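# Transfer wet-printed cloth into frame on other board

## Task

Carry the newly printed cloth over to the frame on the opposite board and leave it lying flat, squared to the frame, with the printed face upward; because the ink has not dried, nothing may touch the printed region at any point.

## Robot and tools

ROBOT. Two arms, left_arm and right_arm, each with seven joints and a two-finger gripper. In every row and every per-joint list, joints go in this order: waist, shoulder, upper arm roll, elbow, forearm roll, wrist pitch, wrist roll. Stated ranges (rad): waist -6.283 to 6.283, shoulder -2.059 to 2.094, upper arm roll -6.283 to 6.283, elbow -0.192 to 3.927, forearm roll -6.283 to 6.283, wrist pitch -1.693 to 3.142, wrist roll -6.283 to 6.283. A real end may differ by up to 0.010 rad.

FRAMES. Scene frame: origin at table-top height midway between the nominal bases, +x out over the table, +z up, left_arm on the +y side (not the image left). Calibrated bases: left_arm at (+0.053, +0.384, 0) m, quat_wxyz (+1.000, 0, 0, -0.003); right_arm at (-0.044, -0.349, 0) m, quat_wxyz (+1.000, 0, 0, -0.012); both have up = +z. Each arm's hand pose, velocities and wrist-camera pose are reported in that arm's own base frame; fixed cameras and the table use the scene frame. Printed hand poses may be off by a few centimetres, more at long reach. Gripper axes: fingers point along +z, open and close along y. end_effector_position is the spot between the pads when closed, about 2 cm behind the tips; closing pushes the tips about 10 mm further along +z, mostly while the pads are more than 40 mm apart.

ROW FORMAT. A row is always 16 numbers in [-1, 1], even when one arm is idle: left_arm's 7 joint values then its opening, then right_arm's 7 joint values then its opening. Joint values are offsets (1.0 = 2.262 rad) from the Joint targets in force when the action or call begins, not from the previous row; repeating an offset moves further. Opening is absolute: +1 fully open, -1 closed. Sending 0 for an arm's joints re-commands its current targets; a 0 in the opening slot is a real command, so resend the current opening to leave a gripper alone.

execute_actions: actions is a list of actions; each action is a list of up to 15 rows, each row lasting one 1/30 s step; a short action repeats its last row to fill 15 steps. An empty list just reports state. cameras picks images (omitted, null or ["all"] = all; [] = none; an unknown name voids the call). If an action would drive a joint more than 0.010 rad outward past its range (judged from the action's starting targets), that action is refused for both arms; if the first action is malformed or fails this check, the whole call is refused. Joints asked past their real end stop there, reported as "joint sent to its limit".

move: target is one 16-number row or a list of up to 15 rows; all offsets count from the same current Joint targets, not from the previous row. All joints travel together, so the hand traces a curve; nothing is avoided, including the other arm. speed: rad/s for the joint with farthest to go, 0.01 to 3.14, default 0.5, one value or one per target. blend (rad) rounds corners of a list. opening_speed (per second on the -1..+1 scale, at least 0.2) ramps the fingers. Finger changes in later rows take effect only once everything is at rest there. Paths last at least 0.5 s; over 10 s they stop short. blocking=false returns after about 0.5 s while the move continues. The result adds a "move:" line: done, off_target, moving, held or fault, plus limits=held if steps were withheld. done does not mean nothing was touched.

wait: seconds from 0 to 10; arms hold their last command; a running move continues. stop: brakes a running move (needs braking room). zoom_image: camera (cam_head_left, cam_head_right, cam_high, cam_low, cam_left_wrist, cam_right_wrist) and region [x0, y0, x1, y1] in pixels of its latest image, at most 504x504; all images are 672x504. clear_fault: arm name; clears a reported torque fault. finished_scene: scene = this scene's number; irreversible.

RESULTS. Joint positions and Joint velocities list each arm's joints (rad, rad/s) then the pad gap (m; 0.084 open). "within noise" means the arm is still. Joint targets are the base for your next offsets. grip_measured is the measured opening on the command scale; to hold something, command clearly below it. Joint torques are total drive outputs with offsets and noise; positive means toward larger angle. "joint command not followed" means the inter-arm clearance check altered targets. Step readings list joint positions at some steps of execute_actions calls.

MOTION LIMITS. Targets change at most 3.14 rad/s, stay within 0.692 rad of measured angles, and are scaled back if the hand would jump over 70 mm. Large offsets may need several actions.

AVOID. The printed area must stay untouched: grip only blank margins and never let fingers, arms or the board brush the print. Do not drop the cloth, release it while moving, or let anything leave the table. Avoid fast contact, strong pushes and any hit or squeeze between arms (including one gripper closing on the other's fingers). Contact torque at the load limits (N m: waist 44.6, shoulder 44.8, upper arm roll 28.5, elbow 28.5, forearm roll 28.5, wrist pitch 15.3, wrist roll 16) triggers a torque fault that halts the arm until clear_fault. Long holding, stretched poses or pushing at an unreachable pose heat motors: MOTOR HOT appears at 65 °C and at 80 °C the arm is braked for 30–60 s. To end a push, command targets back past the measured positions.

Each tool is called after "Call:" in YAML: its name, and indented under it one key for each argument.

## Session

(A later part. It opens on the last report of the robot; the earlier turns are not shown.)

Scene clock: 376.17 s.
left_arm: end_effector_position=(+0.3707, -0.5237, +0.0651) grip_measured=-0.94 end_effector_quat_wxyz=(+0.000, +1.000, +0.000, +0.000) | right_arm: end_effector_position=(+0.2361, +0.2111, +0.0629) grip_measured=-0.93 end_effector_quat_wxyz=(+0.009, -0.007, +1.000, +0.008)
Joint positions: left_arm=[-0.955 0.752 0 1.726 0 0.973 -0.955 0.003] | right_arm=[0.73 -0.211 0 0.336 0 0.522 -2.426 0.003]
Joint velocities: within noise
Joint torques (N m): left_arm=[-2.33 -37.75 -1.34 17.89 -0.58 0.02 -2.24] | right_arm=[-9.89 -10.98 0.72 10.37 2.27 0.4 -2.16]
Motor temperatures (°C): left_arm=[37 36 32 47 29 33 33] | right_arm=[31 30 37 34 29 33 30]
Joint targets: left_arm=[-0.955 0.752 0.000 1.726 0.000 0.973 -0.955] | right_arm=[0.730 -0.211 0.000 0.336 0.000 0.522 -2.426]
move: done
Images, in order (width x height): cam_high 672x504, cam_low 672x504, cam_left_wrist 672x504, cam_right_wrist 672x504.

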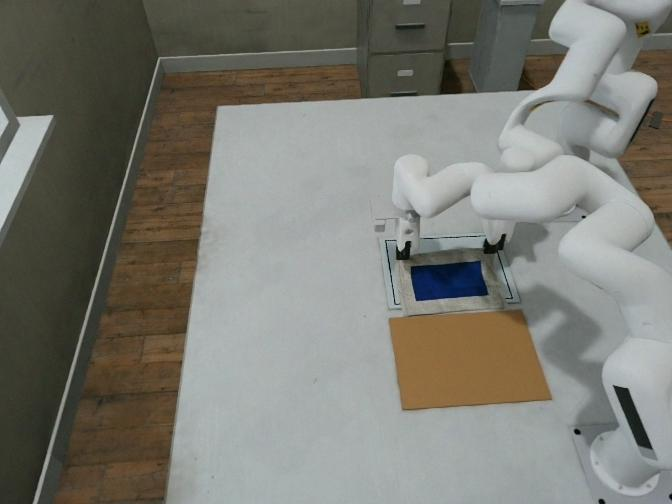

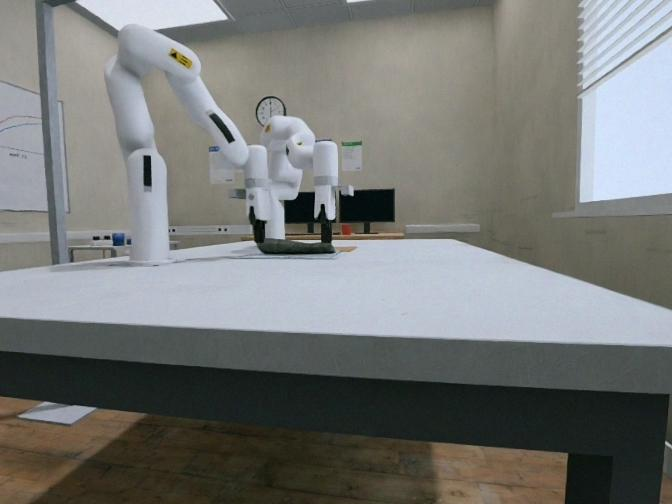

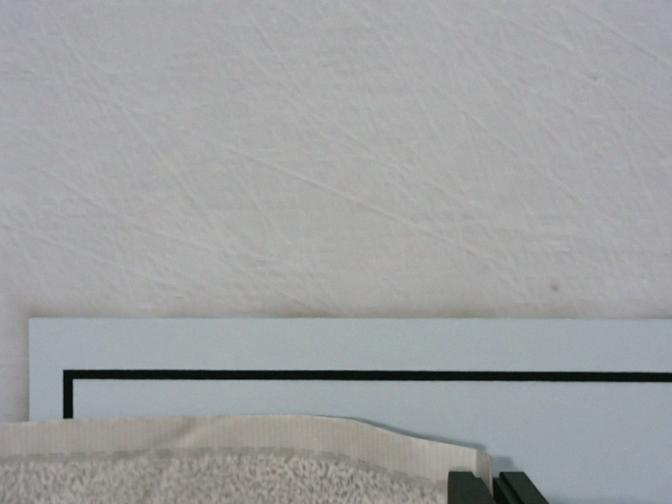

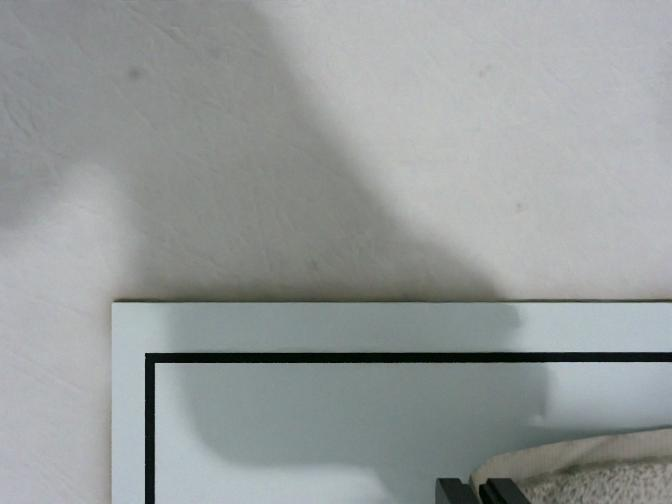

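Call:
move:
  target: [-0.02472,0.09439,0,0.16622,0,0.07182,-0.02472,-1,-0.07003,-0.05765,0,-0.04727,0,0.02143,-0.06914,-1]
  speed: 0.08
  cameras: ["cam_low","cam_high","cam_head_right","cam_left_wrist","cam_right_wrist"]

Call:
zoom_image:
  camera: "cam_high"
  region: [360, 210, 540, 340]

Call:
zoom_image:
  camera: "cam_head_right"
  region: [220, 300, 440, 440]

Scene clock: 384.63 s.
left_arm: end_effector_position=(+0.3668, -0.5849, +0.0651) grip_measured=-0.94 end_effector_quat_wxyz=(+0.000, +1.000, +0.000, +0.000) | right_arm: end_effector_position=(+0.2336, +0.1501, +0.0629) grip_measured=-0.93 end_effector_quat_wxyz=(+0.000, -0.006, +1.000, +0.000)
Joint positions: left_arm=[-1.011 0.966 0 2.102 0 1.135 -1.01 0.003] | right_arm=[0.571 -0.341 0 0.23 0 0.571 -2.583 0.003]
Joint velocities: within noise
Joint torques (N m): left_arm=[-2.49 -42.12 -5.12 18.48 -0.67 0.09 -2.09] | right_arm=[-9.94 -8.92 0.67 10.44 2.34 0.4 -2.18]
Motor temperatures (°C): left_arm=[37 36 32 48 29 33 33] | right_arm=[31 29 37 33 29 33 30]
Joint targets: left_arm=[-1.011 0.966 0.000 2.102 0.000 1.135 -1.010] | right_arm=[0.571 -0.341 0.000 0.230 0.000 0.571 -2.583]
move: done
Images, in order (width x height): cam_head_right 672x504, cam_high 672x504, cam_low 672x504, cam_left_wrist 672x504, cam_right_wrist 672x504.

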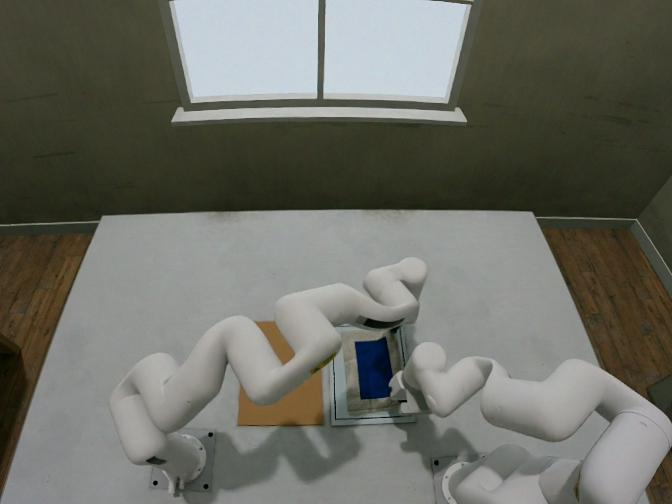

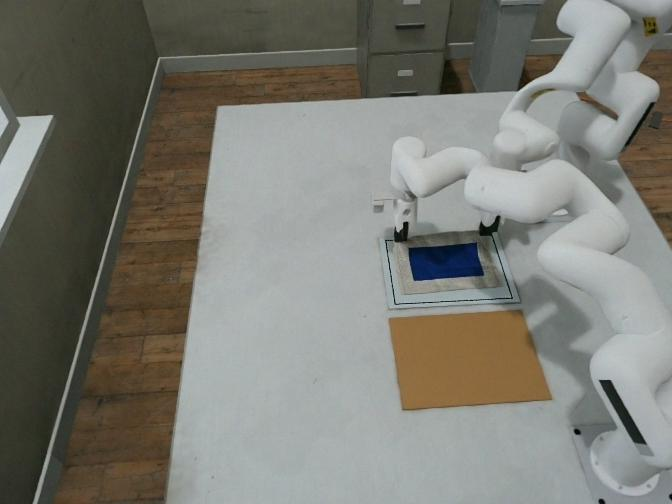

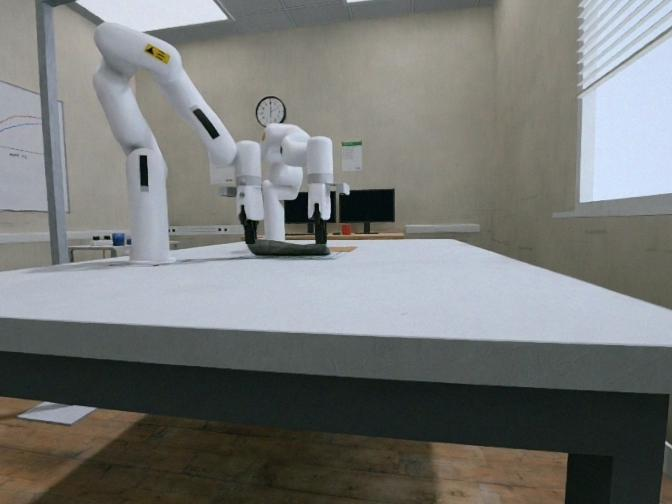

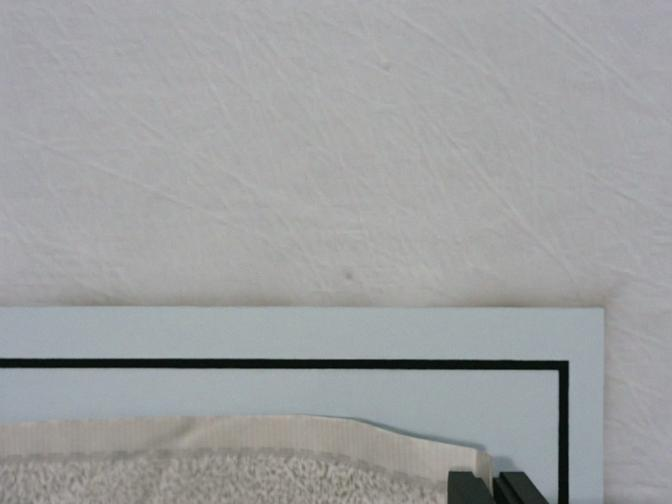

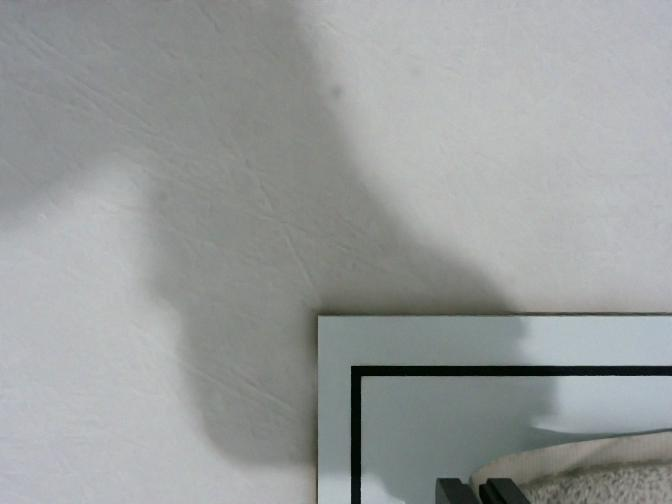

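Scaled by 2.800 from the camera's 672x504 image, which has a finer 960x720 frame.

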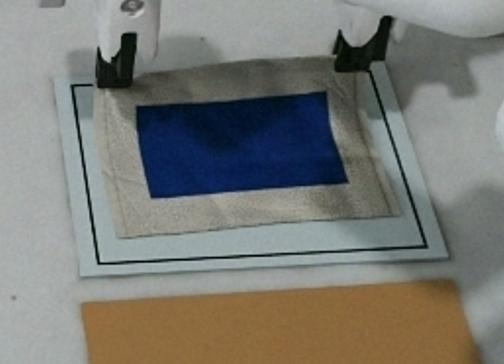

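Scaled by 2.291 from the camera's 672x504 image, which has a finer 960x720 frame.

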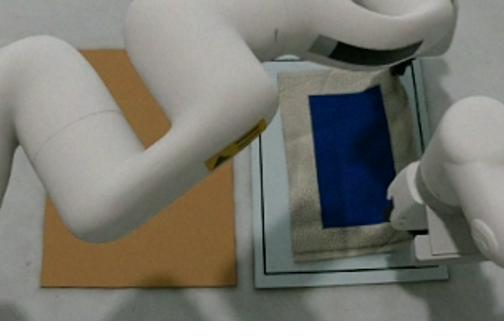

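Call:
zoom_image:
  camera: "cam_left_wrist"
  region: [340, 380, 640, 504]

Call:
zoom_image:
  camera: "cam_right_wrist"
  region: [372, 380, 672, 504]

Scaled by 1.680 from the camera's 672x504 image, which has a finer 960x720 frame.

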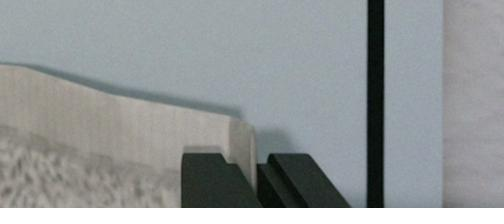

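Scaled by 1.680 from the camera's 672x504 image, which has a finer 960x720 frame.

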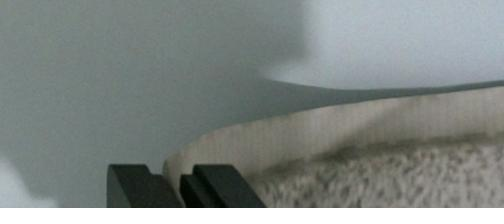

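Call:
execute_actions:
  actions: []

Scene clock: 427.43 s.
left_arm: end_effector_position=(+0.3668, -0.5849, +0.0651) grip_measured=-0.94 end_effector_quat_wxyz=(+0.000, +1.000, +0.000, +0.000) | right_arm: end_effector_position=(+0.2336, +0.1501, +0.0629) grip_measured=-0.93 end_effector_quat_wxyz=(+0.000, -0.006, +1.000, +0.000)
Joint positions: left_arm=[-1.011 0.966 0 2.102 0 1.135 -1.01 0.003] | right_arm=[0.571 -0.341 0 0.23 0 0.571 -2.583 0.003]
Joint velocities: within noise
Joint torques (N m): left_arm=[-2.47 -43.09 -5.44 17.13 -0.96 -0.42 -1.97] | right_arm=[-9.61 -8.72 0.52 11.29 2.25 0.13 -2.06]
Motor temperatures (°C): left_arm=[36 37 32 48 29 33 33] | right_arm=[31 29 36 33 29 32 30]
Joint targets: left_arm=[-1.011 0.966 0.000 2.102 0.000 1.135 -1.010] | right_arm=[0.571 -0.341 0.000 0.230 0.000 0.571 -2.583]
Tool commands: left_gripper/opening=-1.0 right_gripper/opening=-1.0

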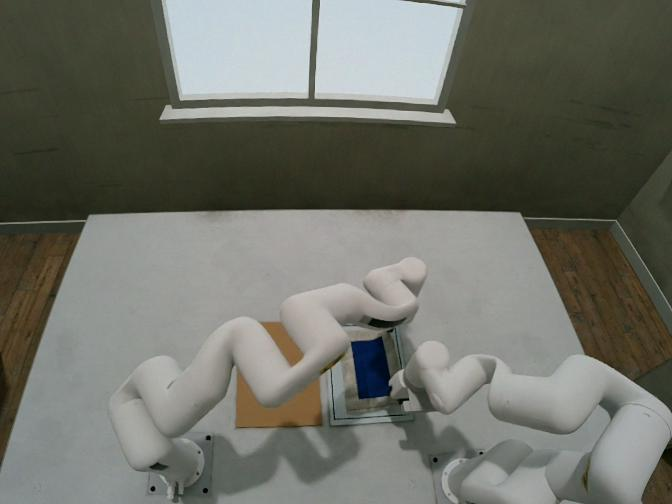

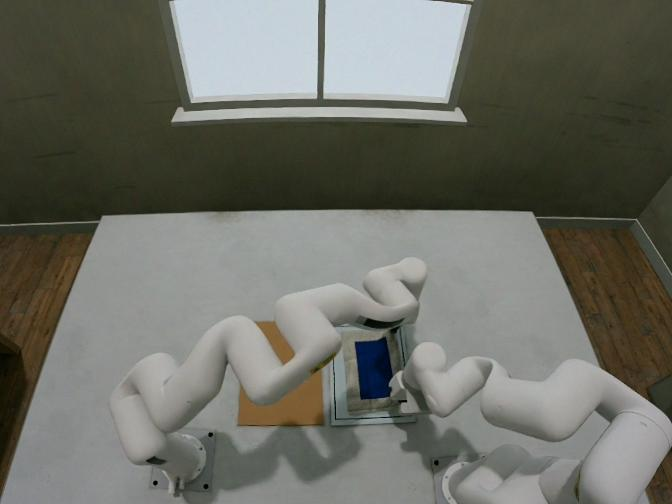

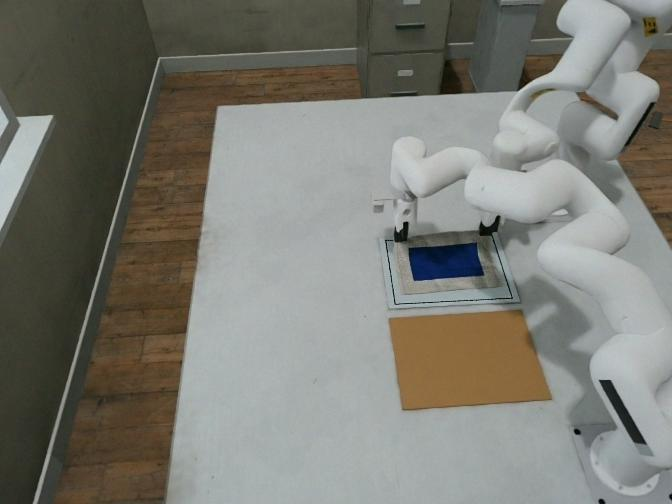

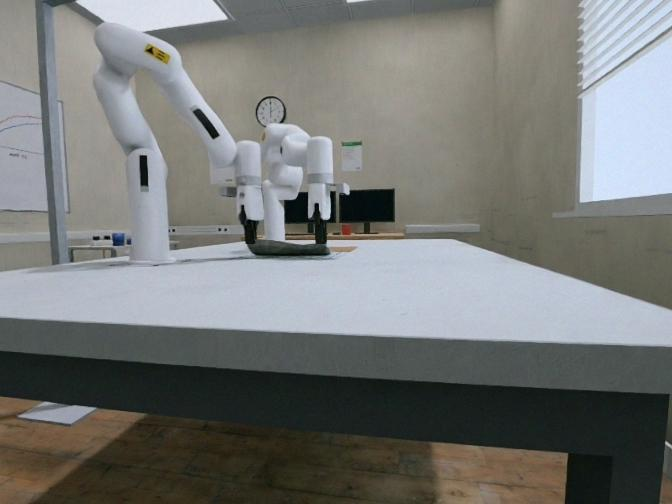

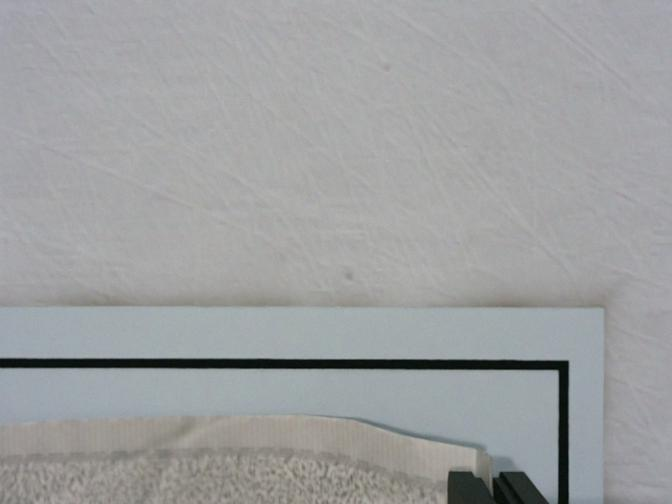

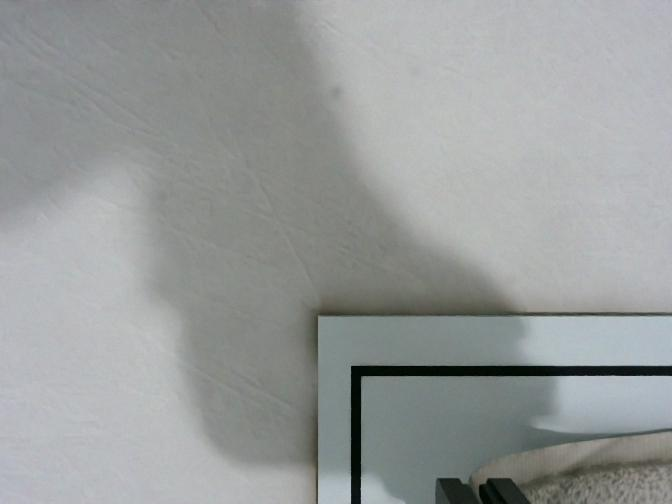

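Call:
zoom_image:
  camera: "cam_high"
  region: [370, 210, 530, 320]

Call:
zoom_image:
  camera: "cam_low"
  region: [220, 210, 370, 270]

Scaled by 3.150 from the camera's 672x504 image, which has a finer 960x720 frame.

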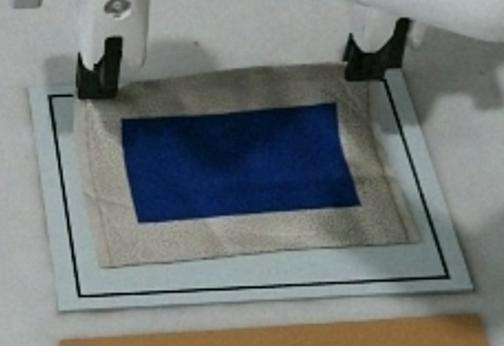

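Scaled by 3.360 from the camera's 672x504 image, which has a finer 960x720 frame.

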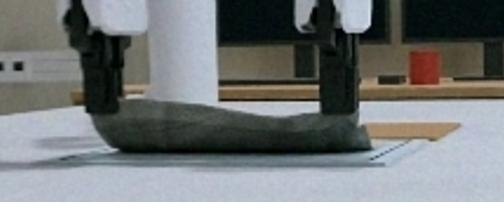

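Call:
move:
  target:
    - [0.01264,-0.07939,0,-0.09429,0,-0.01446,0.01264,-1,0.04426,-0.02062,0,0.04459,0,0.06522,0.04426,-1]
    - [0.02832,-0.15599,0,-0.17039,0,-0.01396,0.02832,-1,0.08763,-0.01931,0,0.10525,0,0.12456,0.08763,-1]
    - [0.04571,-0.22175,0,-0.22843,0,-0.00623,0.04571,-1,0.12427,0.00047,0,0.17045,0,0.16998,0.12427,-1]
    - [0.05754,-0.26362,0,-0.24561,0,0.01845,0.05754,-1,0.14419,0.01085,0,0.22616,0,0.21531,0.14419,-1]
    - [0.0645,-0.28026,0,-0.26947,0,0.01124,0.07776,-1,0.15941,0.03619,0,0.24905,0,0.21286,0.17267,-1]
  speed: 0.12
  blend: 0.03
  cameras: ["cam_high", "cam_low", "cam_left_wrist", "cam_right_wrist"]

Scene clock: 524.93 s.
left_arm: end_effector_position=(+0.3673, -0.4308, +0.2098) grip_measured=-0.94 end_effector_quat_wxyz=(+0.000, +1.000, -0.015, +0.000) | right_arm: end_effector_position=(+0.2311, +0.3110, +0.2098) grip_measured=-0.93 end_effector_quat_wxyz=(+0.000, +0.009, +1.000, +0.000)
Joint positions: left_arm=[-0.865 0.332 0 1.493 0 1.161 -0.835 0.003] | right_arm=[0.932 -0.259 0 0.793 0 1.052 -2.192 0.003]
Joint velocities: within noise
Joint torques (N m): left_arm=[3.07 -41.82 4.07 14.58 -1.16 -3.56 1.98] | right_arm=[10.05 -5.55 0.44 20.44 2.36 -2.56 2.06]
Motor temperatures (°C): left_arm=[36 37 32 48 29 33 33] | right_arm=[31 28 36 35 28 32 30]
Joint targets: left_arm=[-0.865 0.332 0.000 1.493 0.000 1.161 -0.835] | right_arm=[0.932 -0.259 0.000 0.793 0.000 1.052 -2.192]
move: done
Images, in order (width x height): cam_high 672x504, cam_low 672x504, cam_left_wrist 672x504, cam_right_wrist 672x504.

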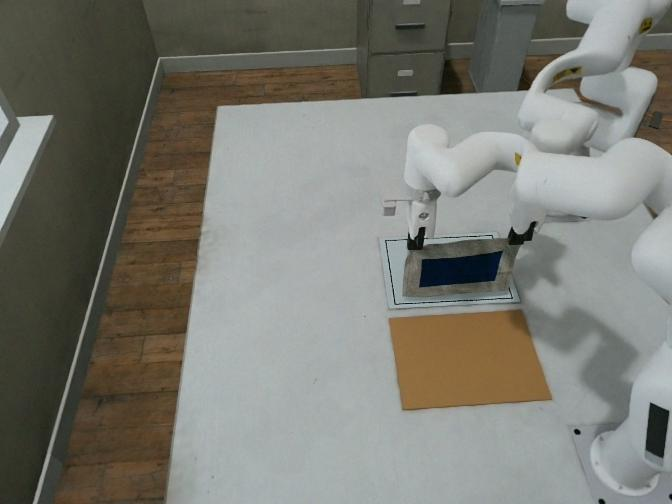

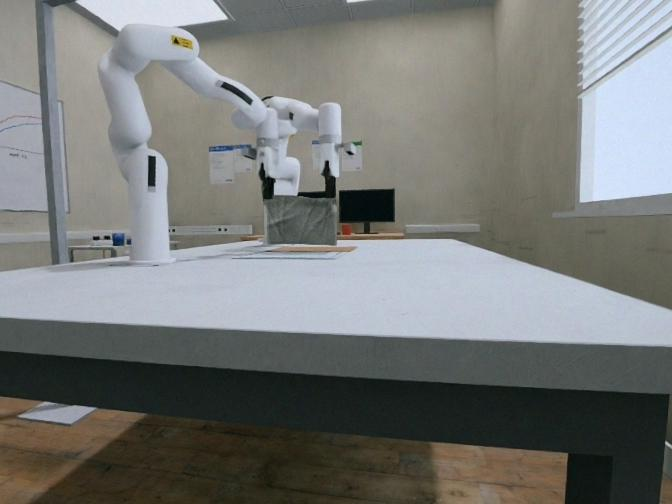

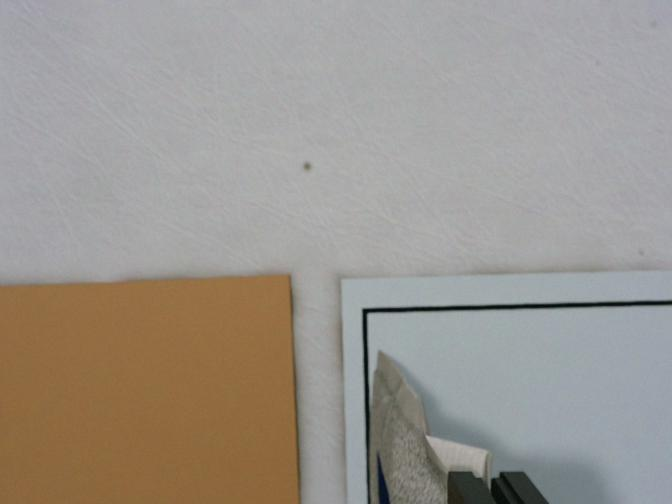

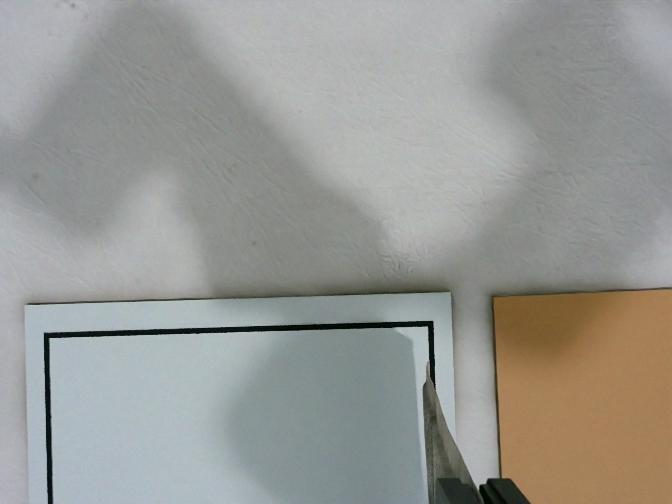

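Call:
zoom_image:
  camera: "cam_high"
  region: [370, 210, 550, 330]

Call:
zoom_image:
  camera: "cam_low"
  region: [220, 170, 370, 270]

Call:
zoom_image:
  camera: "cam_left_wrist"
  region: [320, 300, 560, 504]

Scaled by 2.800 from the camera's 672x504 image, which has a finer 960x720 frame.

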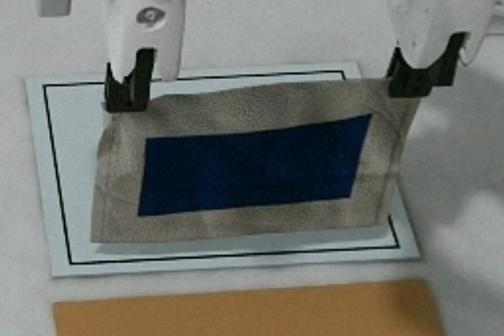

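Scaled by 3.360 from the camera's 672x504 image, which has a finer 960x720 frame.

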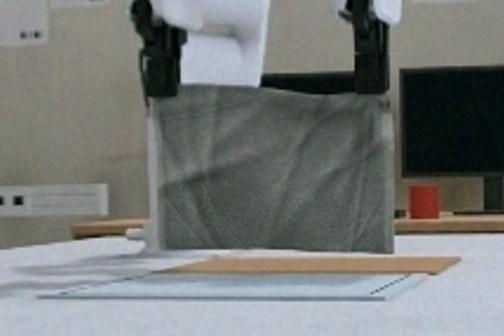

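Scaled by 2.100 from the camera's 672x504 image, which has a finer 960x720 frame.

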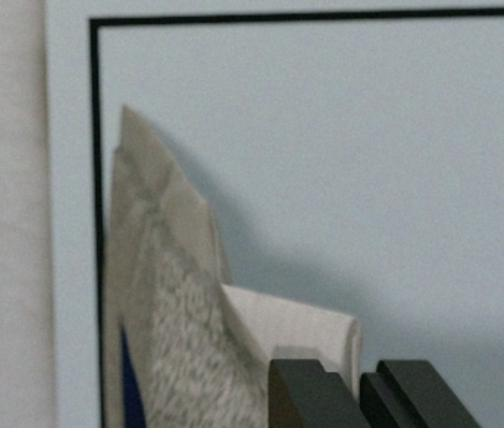

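Call:
move:
  target:
    - [-0.00152,0.00931,0,-0.00985,0,-0.01917,-0.00152,-1,-0.00209,0.00563,0,-0.01868,0,-0.02431,-0.00209,-1]
    - [-0.01036,0.03788,0,0.00607,0,-0.03181,-0.01036,-1,-0.01522,-0.00365,0,-0.05442,0,-0.05076,-0.01522,-1]
    - [-0.02641,0.09377,0,0.0515,0,-0.04226,-0.02641,-1,-0.04374,-0.02109,0,-0.11355,0,-0.09246,-0.04374,-1]
  speed: 0.1
  blend: 0.01
  cameras: ["cam_high", "cam_low", "cam_left_wrist", "cam_right_wrist"]

Call:
zoom_image:
  camera: "cam_high"
  region: [370, 210, 550, 330]

Scene clock: 559.73 s.
left_arm: end_effector_position=(+0.3672, -0.4868, +0.1409) grip_measured=-0.94 end_effector_quat_wxyz=(+0.000, +1.000, -0.015, +0.000) | right_arm: end_effector_position=(+0.2320, +0.2551, +0.1408) grip_measured=-0.93 end_effector_quat_wxyz=(+0.000, +0.009, +1.000, +0.000)
Joint positions: left_arm=[-0.925 0.544 0 1.609 0 1.065 -0.894 0.003] | right_arm=[0.833 -0.307 0 0.536 0 0.843 -2.291 0.003]
Joint velocities: within noise
Joint torques (N m): left_arm=[-2.29 -34.07 -4.64 18.32 -2.21 -3.49 -2.18] | right_arm=[-9.83 -11.07 -0.25 12.84 2.26 -2.51 -2.18]
Motor temperatures (°C): left_arm=[36 36 31 49 29 33 33] | right_arm=[31 28 36 36 28 33 30]
Joint targets: left_arm=[-0.925 0.544 0.000 1.609 0.000 1.065 -0.894] | right_arm=[0.833 -0.307 0.000 0.536 0.000 0.843 -2.291]
move: done
Images, in order (width x height): cam_high 672x504, cam_low 672x504, cam_left_wrist 672x504, cam_right_wrist 672x504.

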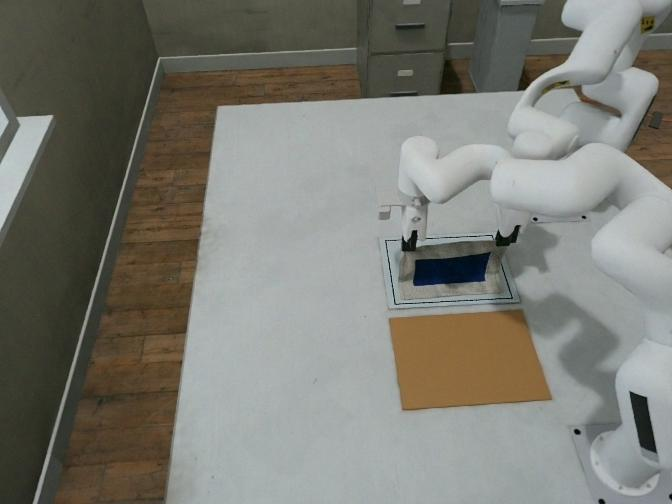

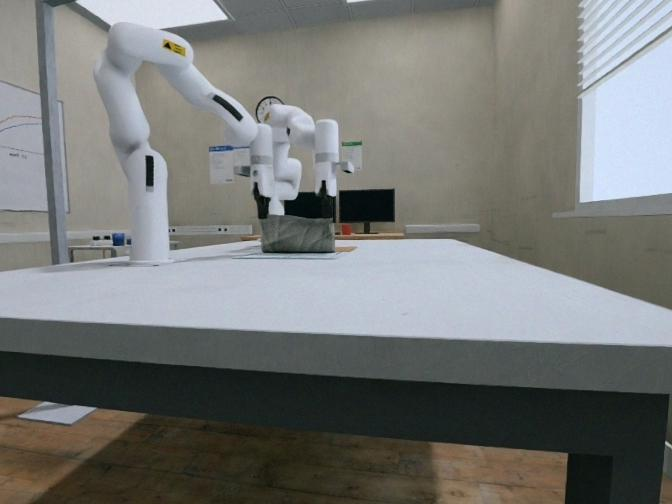

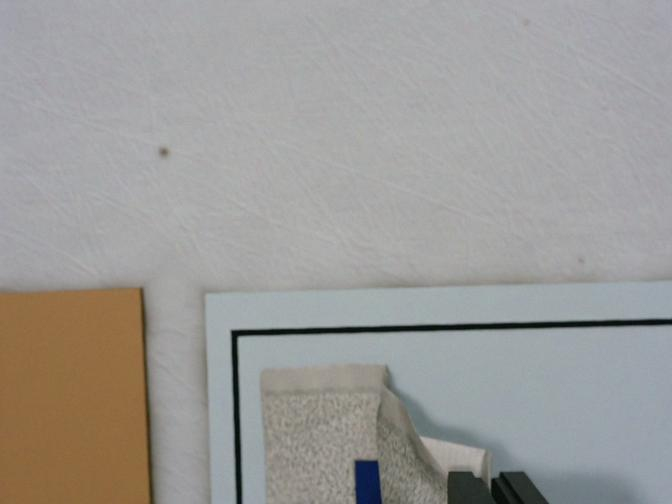

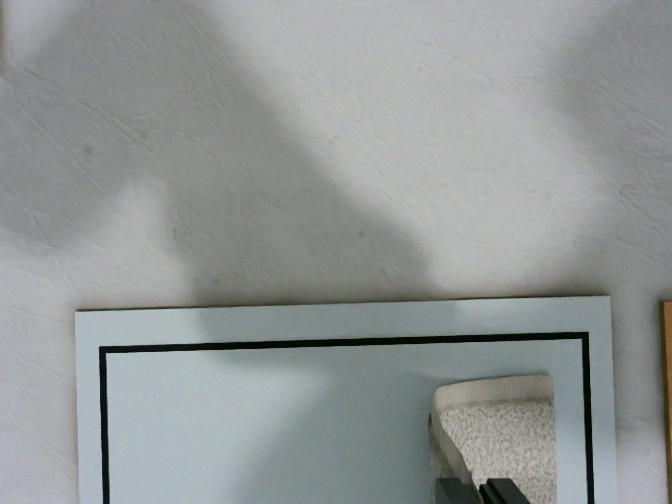

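Scaled by 2.800 from the camera's 672x504 image, which has a finer 960x720 frame.

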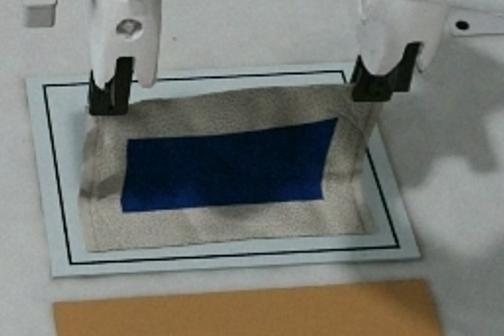

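Call:
move:
  target:
    - [-0.01664,0.07137,0,0.06677,0,-0.0046,-0.01664,-1,-0.0382,-0.00621,0,-0.06216,0,-0.05595,-0.0382,-1]
    - [-0.03095,0.15001,0,0.15286,0,0.00286,-0.03095,-1,-0.08097,0.00776,0,-0.11305,0,-0.12081,-0.08097,-1]
    - [-0.03657,0.18758,0,0.20032,0,0.01274,-0.03657,-1,-0.10105,0.01874,0,-0.13083,0,-0.14957,-0.10105,-1]
  speed: 0.12
  blend: 0.01
  cameras: ["cam_high", "cam_low", "cam_left_wrist", "cam_right_wrist"]

Call:
zoom_image:
  camera: "cam_high"
  region: [370, 210, 550, 330]

Call:
zoom_image:
  camera: "cam_low"
  region: [220, 210, 370, 270]

Scene clock: 581.13 s.
left_arm: end_effector_position=(+0.3670, -0.5808, +0.0499) grip_measured=-0.94 end_effector_quat_wxyz=(+0.000, +1.000, -0.015, +0.000) | right_arm: end_effector_position=(+0.2333, +0.1611, +0.0498) grip_measured=-0.93 end_effector_quat_wxyz=(+0.000, +0.009, +1.000, +0.000)
Joint positions: left_arm=[-1.007 0.968 0 2.062 0 1.094 -0.977 0.003] | right_arm=[0.604 -0.265 0 0.24 0 0.505 -2.52 0.003]
Joint velocities: within noise
Joint torques (N m): left_arm=[-2.12 -41.67 -4.25 18.39 -1.91 0.16 -2.35] | right_arm=[-10.08 -2.65 -0.49 9.73 2.08 -2.55 -2.15]
Motor temperatures (°C): left_arm=[36 36 31 49 29 33 33] | right_arm=[31 28 36 35 28 33 30]
Joint targets: left_arm=[-1.007 0.968 0.000 2.062 0.000 1.094 -0.977] | right_arm=[0.604 -0.265 0.000 0.240 0.000 0.505 -2.520]
move: done
Images, in order (width x height): cam_high 672x504, cam_low 672x504, cam_left_wrist 672x504, cam_right_wrist 672x504.

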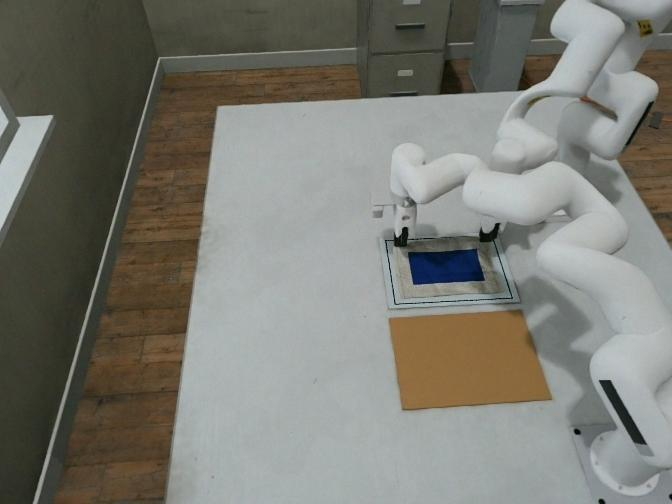

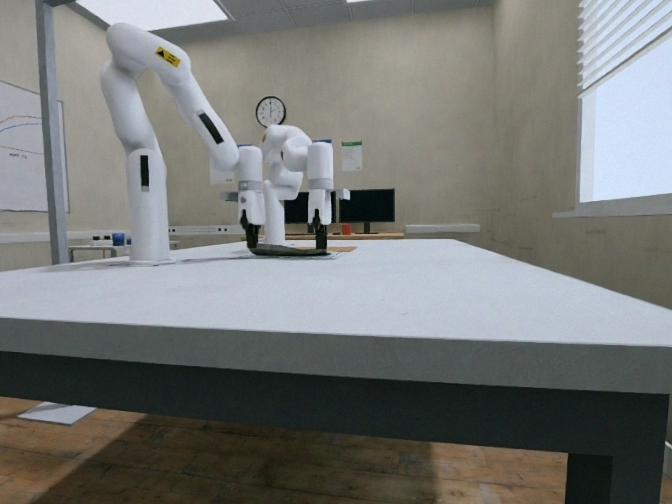

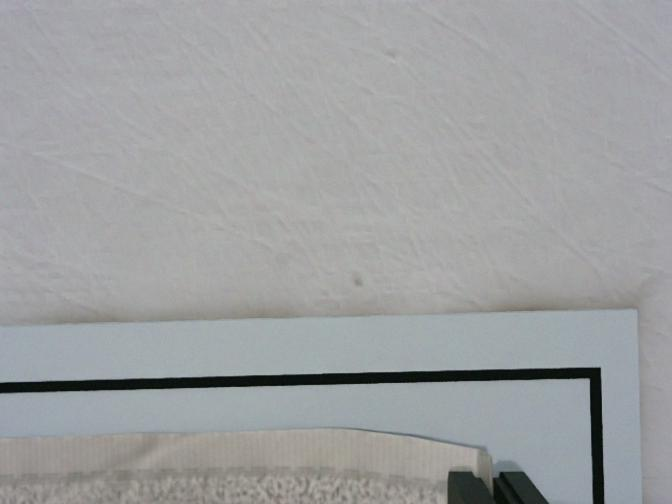

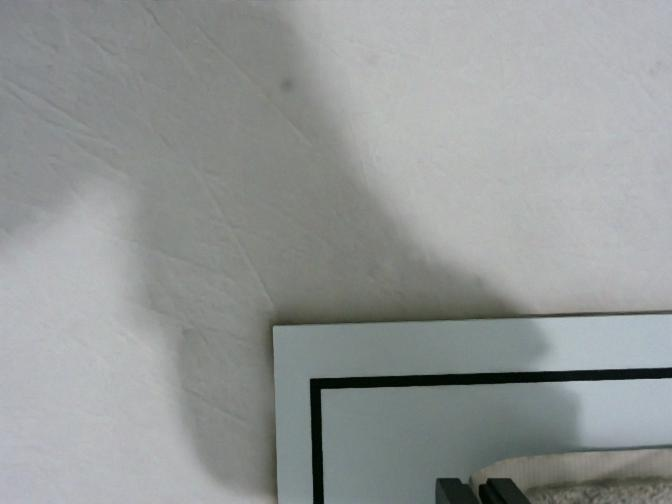

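Scaled by 2.800 from the camera's 672x504 image, which has a finer 960x720 frame.

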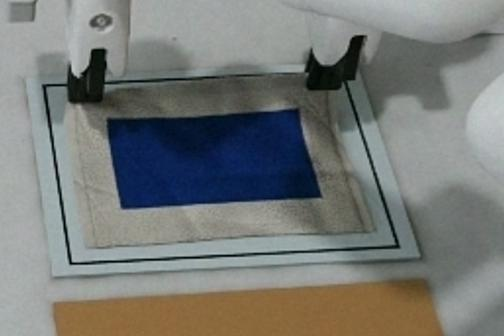

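Scaled by 3.360 from the camera's 672x504 image, which has a finer 960x720 frame.

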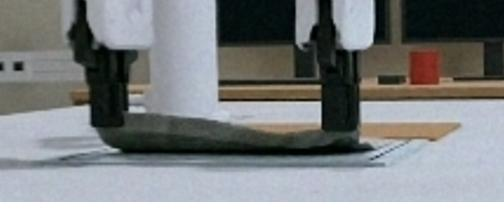

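Call:
move:
  target:
    - [-0.00286,0.01609,0,0.01603,0,-0.00006,-0.00286,-1,-0.00785,0.01283,0,-0.00982,0,-0.02265,-0.00785,-1]
    - [-0.00487,0.0351,0,0.03757,0,0.00247,-0.00487,-1,-0.01596,0.02842,0,-0.01588,0,-0.0443,-0.01596,-1]
  speed: 0.04
  blend: 0.005
  cameras: ["cam_high", "cam_low", "cam_left_wrist", "cam_right_wrist"]

Call:
zoom_image:
  camera: "cam_high"
  region: [370, 210, 550, 330]

Call:
zoom_image:
  camera: "cam_low"
  region: [220, 210, 370, 270]

Scene clock: 607.33 s.
left_arm: end_effector_position=(+0.3655, -0.5928, +0.0300) grip_measured=-0.94 end_effector_quat_wxyz=(+0.000, +1.000, -0.015, +0.000) | right_arm: end_effector_position=(+0.2320, +0.1481, +0.0288) grip_measured=-0.93 end_effector_quat_wxyz=(+0.000, +0.009, +1.000, +0.000)
Joint positions: left_arm=[-1.018 1.048 0 2.147 0 1.099 -0.988 0.003] | right_arm=[0.568 -0.201 0 0.204 0 0.404 -2.556 0.003]
Joint velocities: within noise
Joint torques (N m): left_arm=[-3.43 -29.61 -4.22 13.16 -2.01 0.06 -2.11] | right_arm=[-9.94 -2.86 -0.67 8.43 2.09 -2.54 -2.17]
Motor temperatures (°C): left_arm=[36 37 31 49 29 33 33] | right_arm=[31 28 36 34 28 34 30]
Joint targets: left_arm=[-1.018 1.048 0.000 2.147 0.000 1.099 -0.988] | right_arm=[0.568 -0.200 0.000 0.204 0.000 0.404 -2.556]
move: done
Images, in order (width x height): cam_high 672x504, cam_low 672x504, cam_left_wrist 672x504, cam_right_wrist 672x504.

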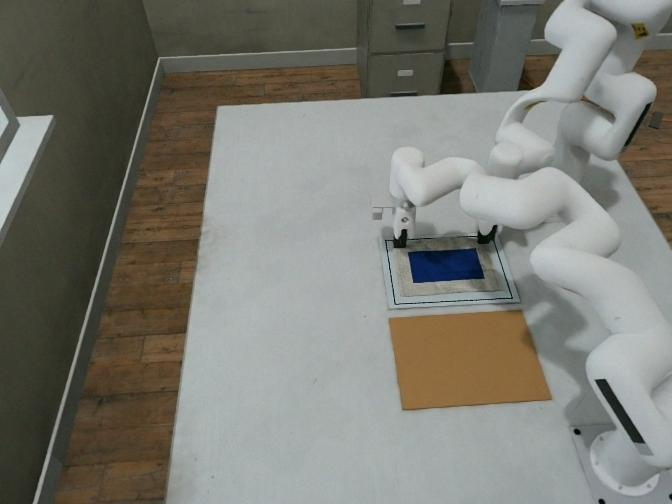

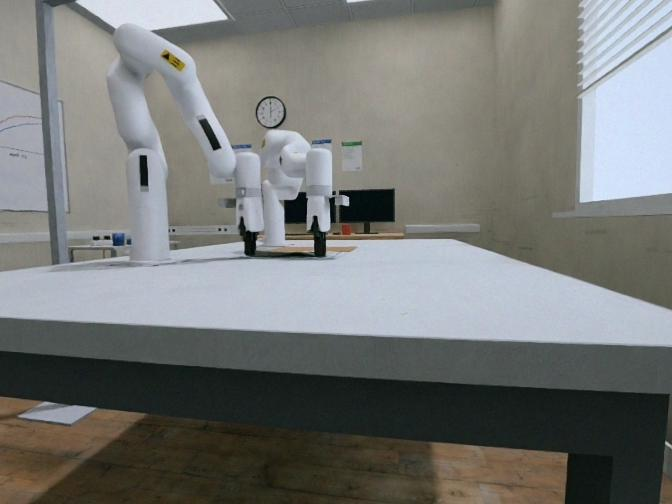

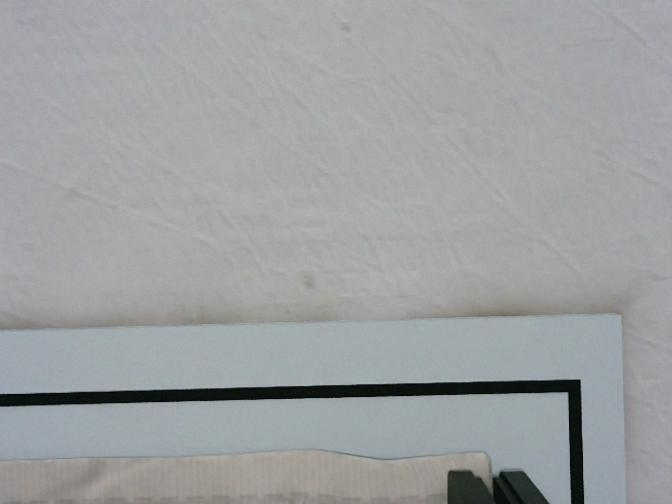

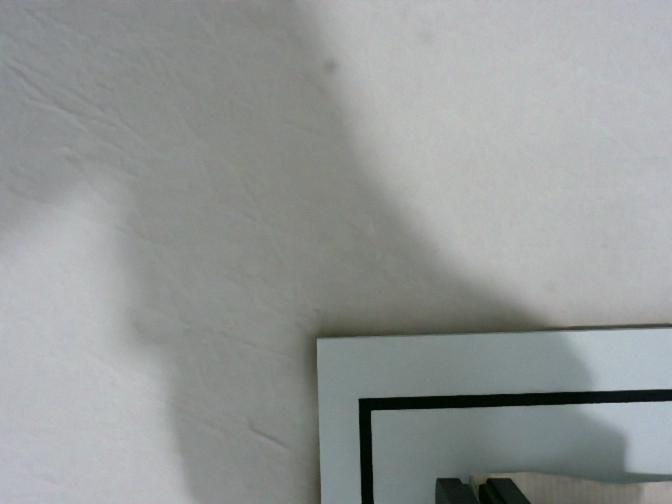

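Scaled by 2.800 from the camera's 672x504 image, which has a finer 960x720 frame.

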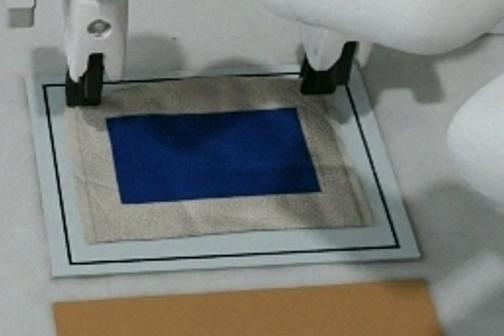

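Scaled by 3.360 from the camera's 672x504 image, which has a finer 960x720 frame.

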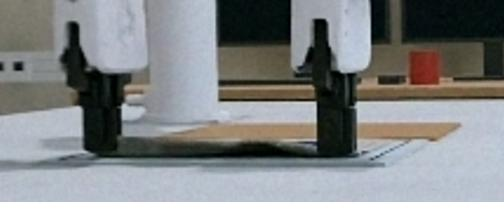

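Call:
move:
  target: [0,0,0,0,0,0,0,-0.85,0,0,0,0,0,0,0,-0.85]
  opening_speed: 0.25
  cameras: ["cam_high", "cam_low", "cam_left_wrist", "cam_right_wrist"]

Call:
zoom_image:
  camera: "cam_low"
  region: [220, 210, 370, 270]

Scene clock: 648.67 s.
left_arm: end_effector_position=(+0.3654, -0.5927, +0.0298) grip_measured=-0.87 end_effector_quat_wxyz=(+0.000, +1.000, -0.015, +0.000) | right_arm: end_effector_position=(+0.2320, +0.1481, +0.0288) grip_measured=-0.87 end_effector_quat_wxyz=(+0.000, +0.009, +1.000, +0.000)
Joint positions: left_arm=[-1.018 1.048 0 2.147 0 1.099 -0.988 0.006] | right_arm=[0.568 -0.2 0 0.204 0 0.404 -2.556 0.006]
Joint velocities: within noise
Joint torques (N m): left_arm=[-1.39 -36.13 -4.1 9.77 -1.92 -2.27 -1.88] | right_arm=[-9.58 -3.15 -0.7 9.16 2.14 -2.05 -2.06]
Motor temperatures (°C): left_arm=[36 36 31 45 29 33 33] | right_arm=[31 28 36 33 28 34 30]
Joint targets: left_arm=[-1.018 1.048 0.000 2.147 0.000 1.099 -0.988] | right_arm=[0.568 -0.200 0.000 0.204 0.000 0.404 -2.556]
move: done
Images, in order (width x height): cam_high 672x504, cam_low 672x504, cam_left_wrist 672x504, cam_right_wrist 672x504.

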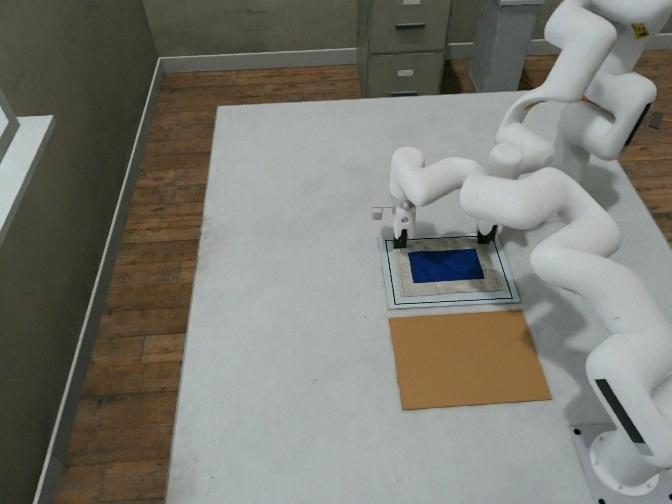

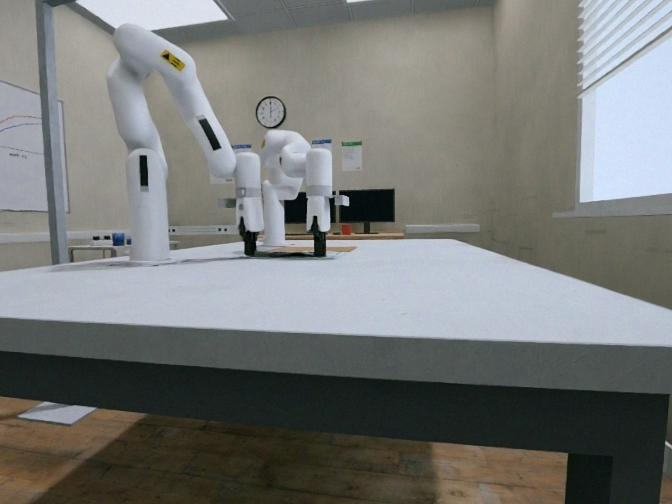

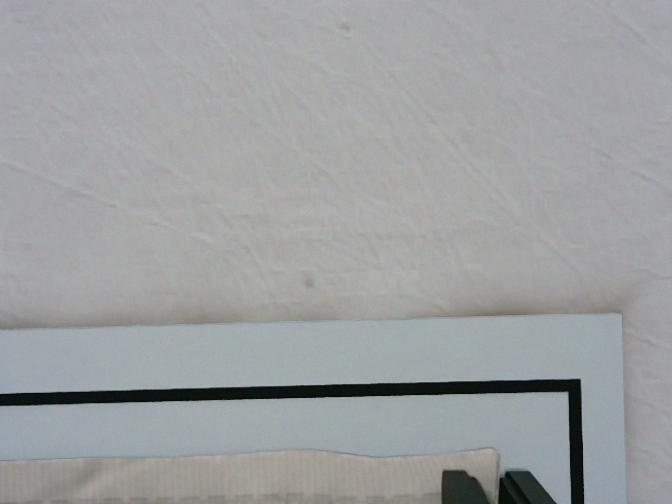

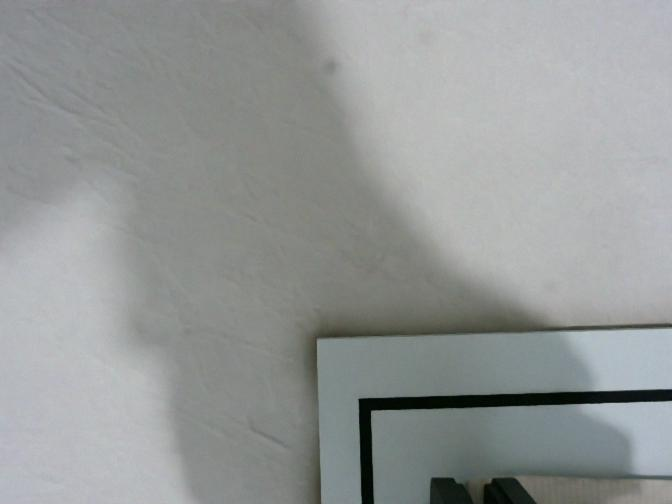

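Scaled by 3.360 from the camera's 672x504 image, which has a finer 960x720 frame.

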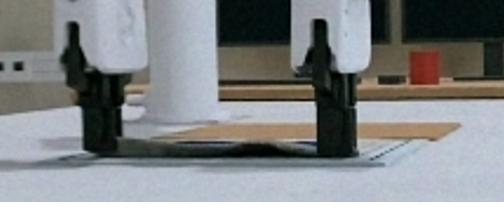

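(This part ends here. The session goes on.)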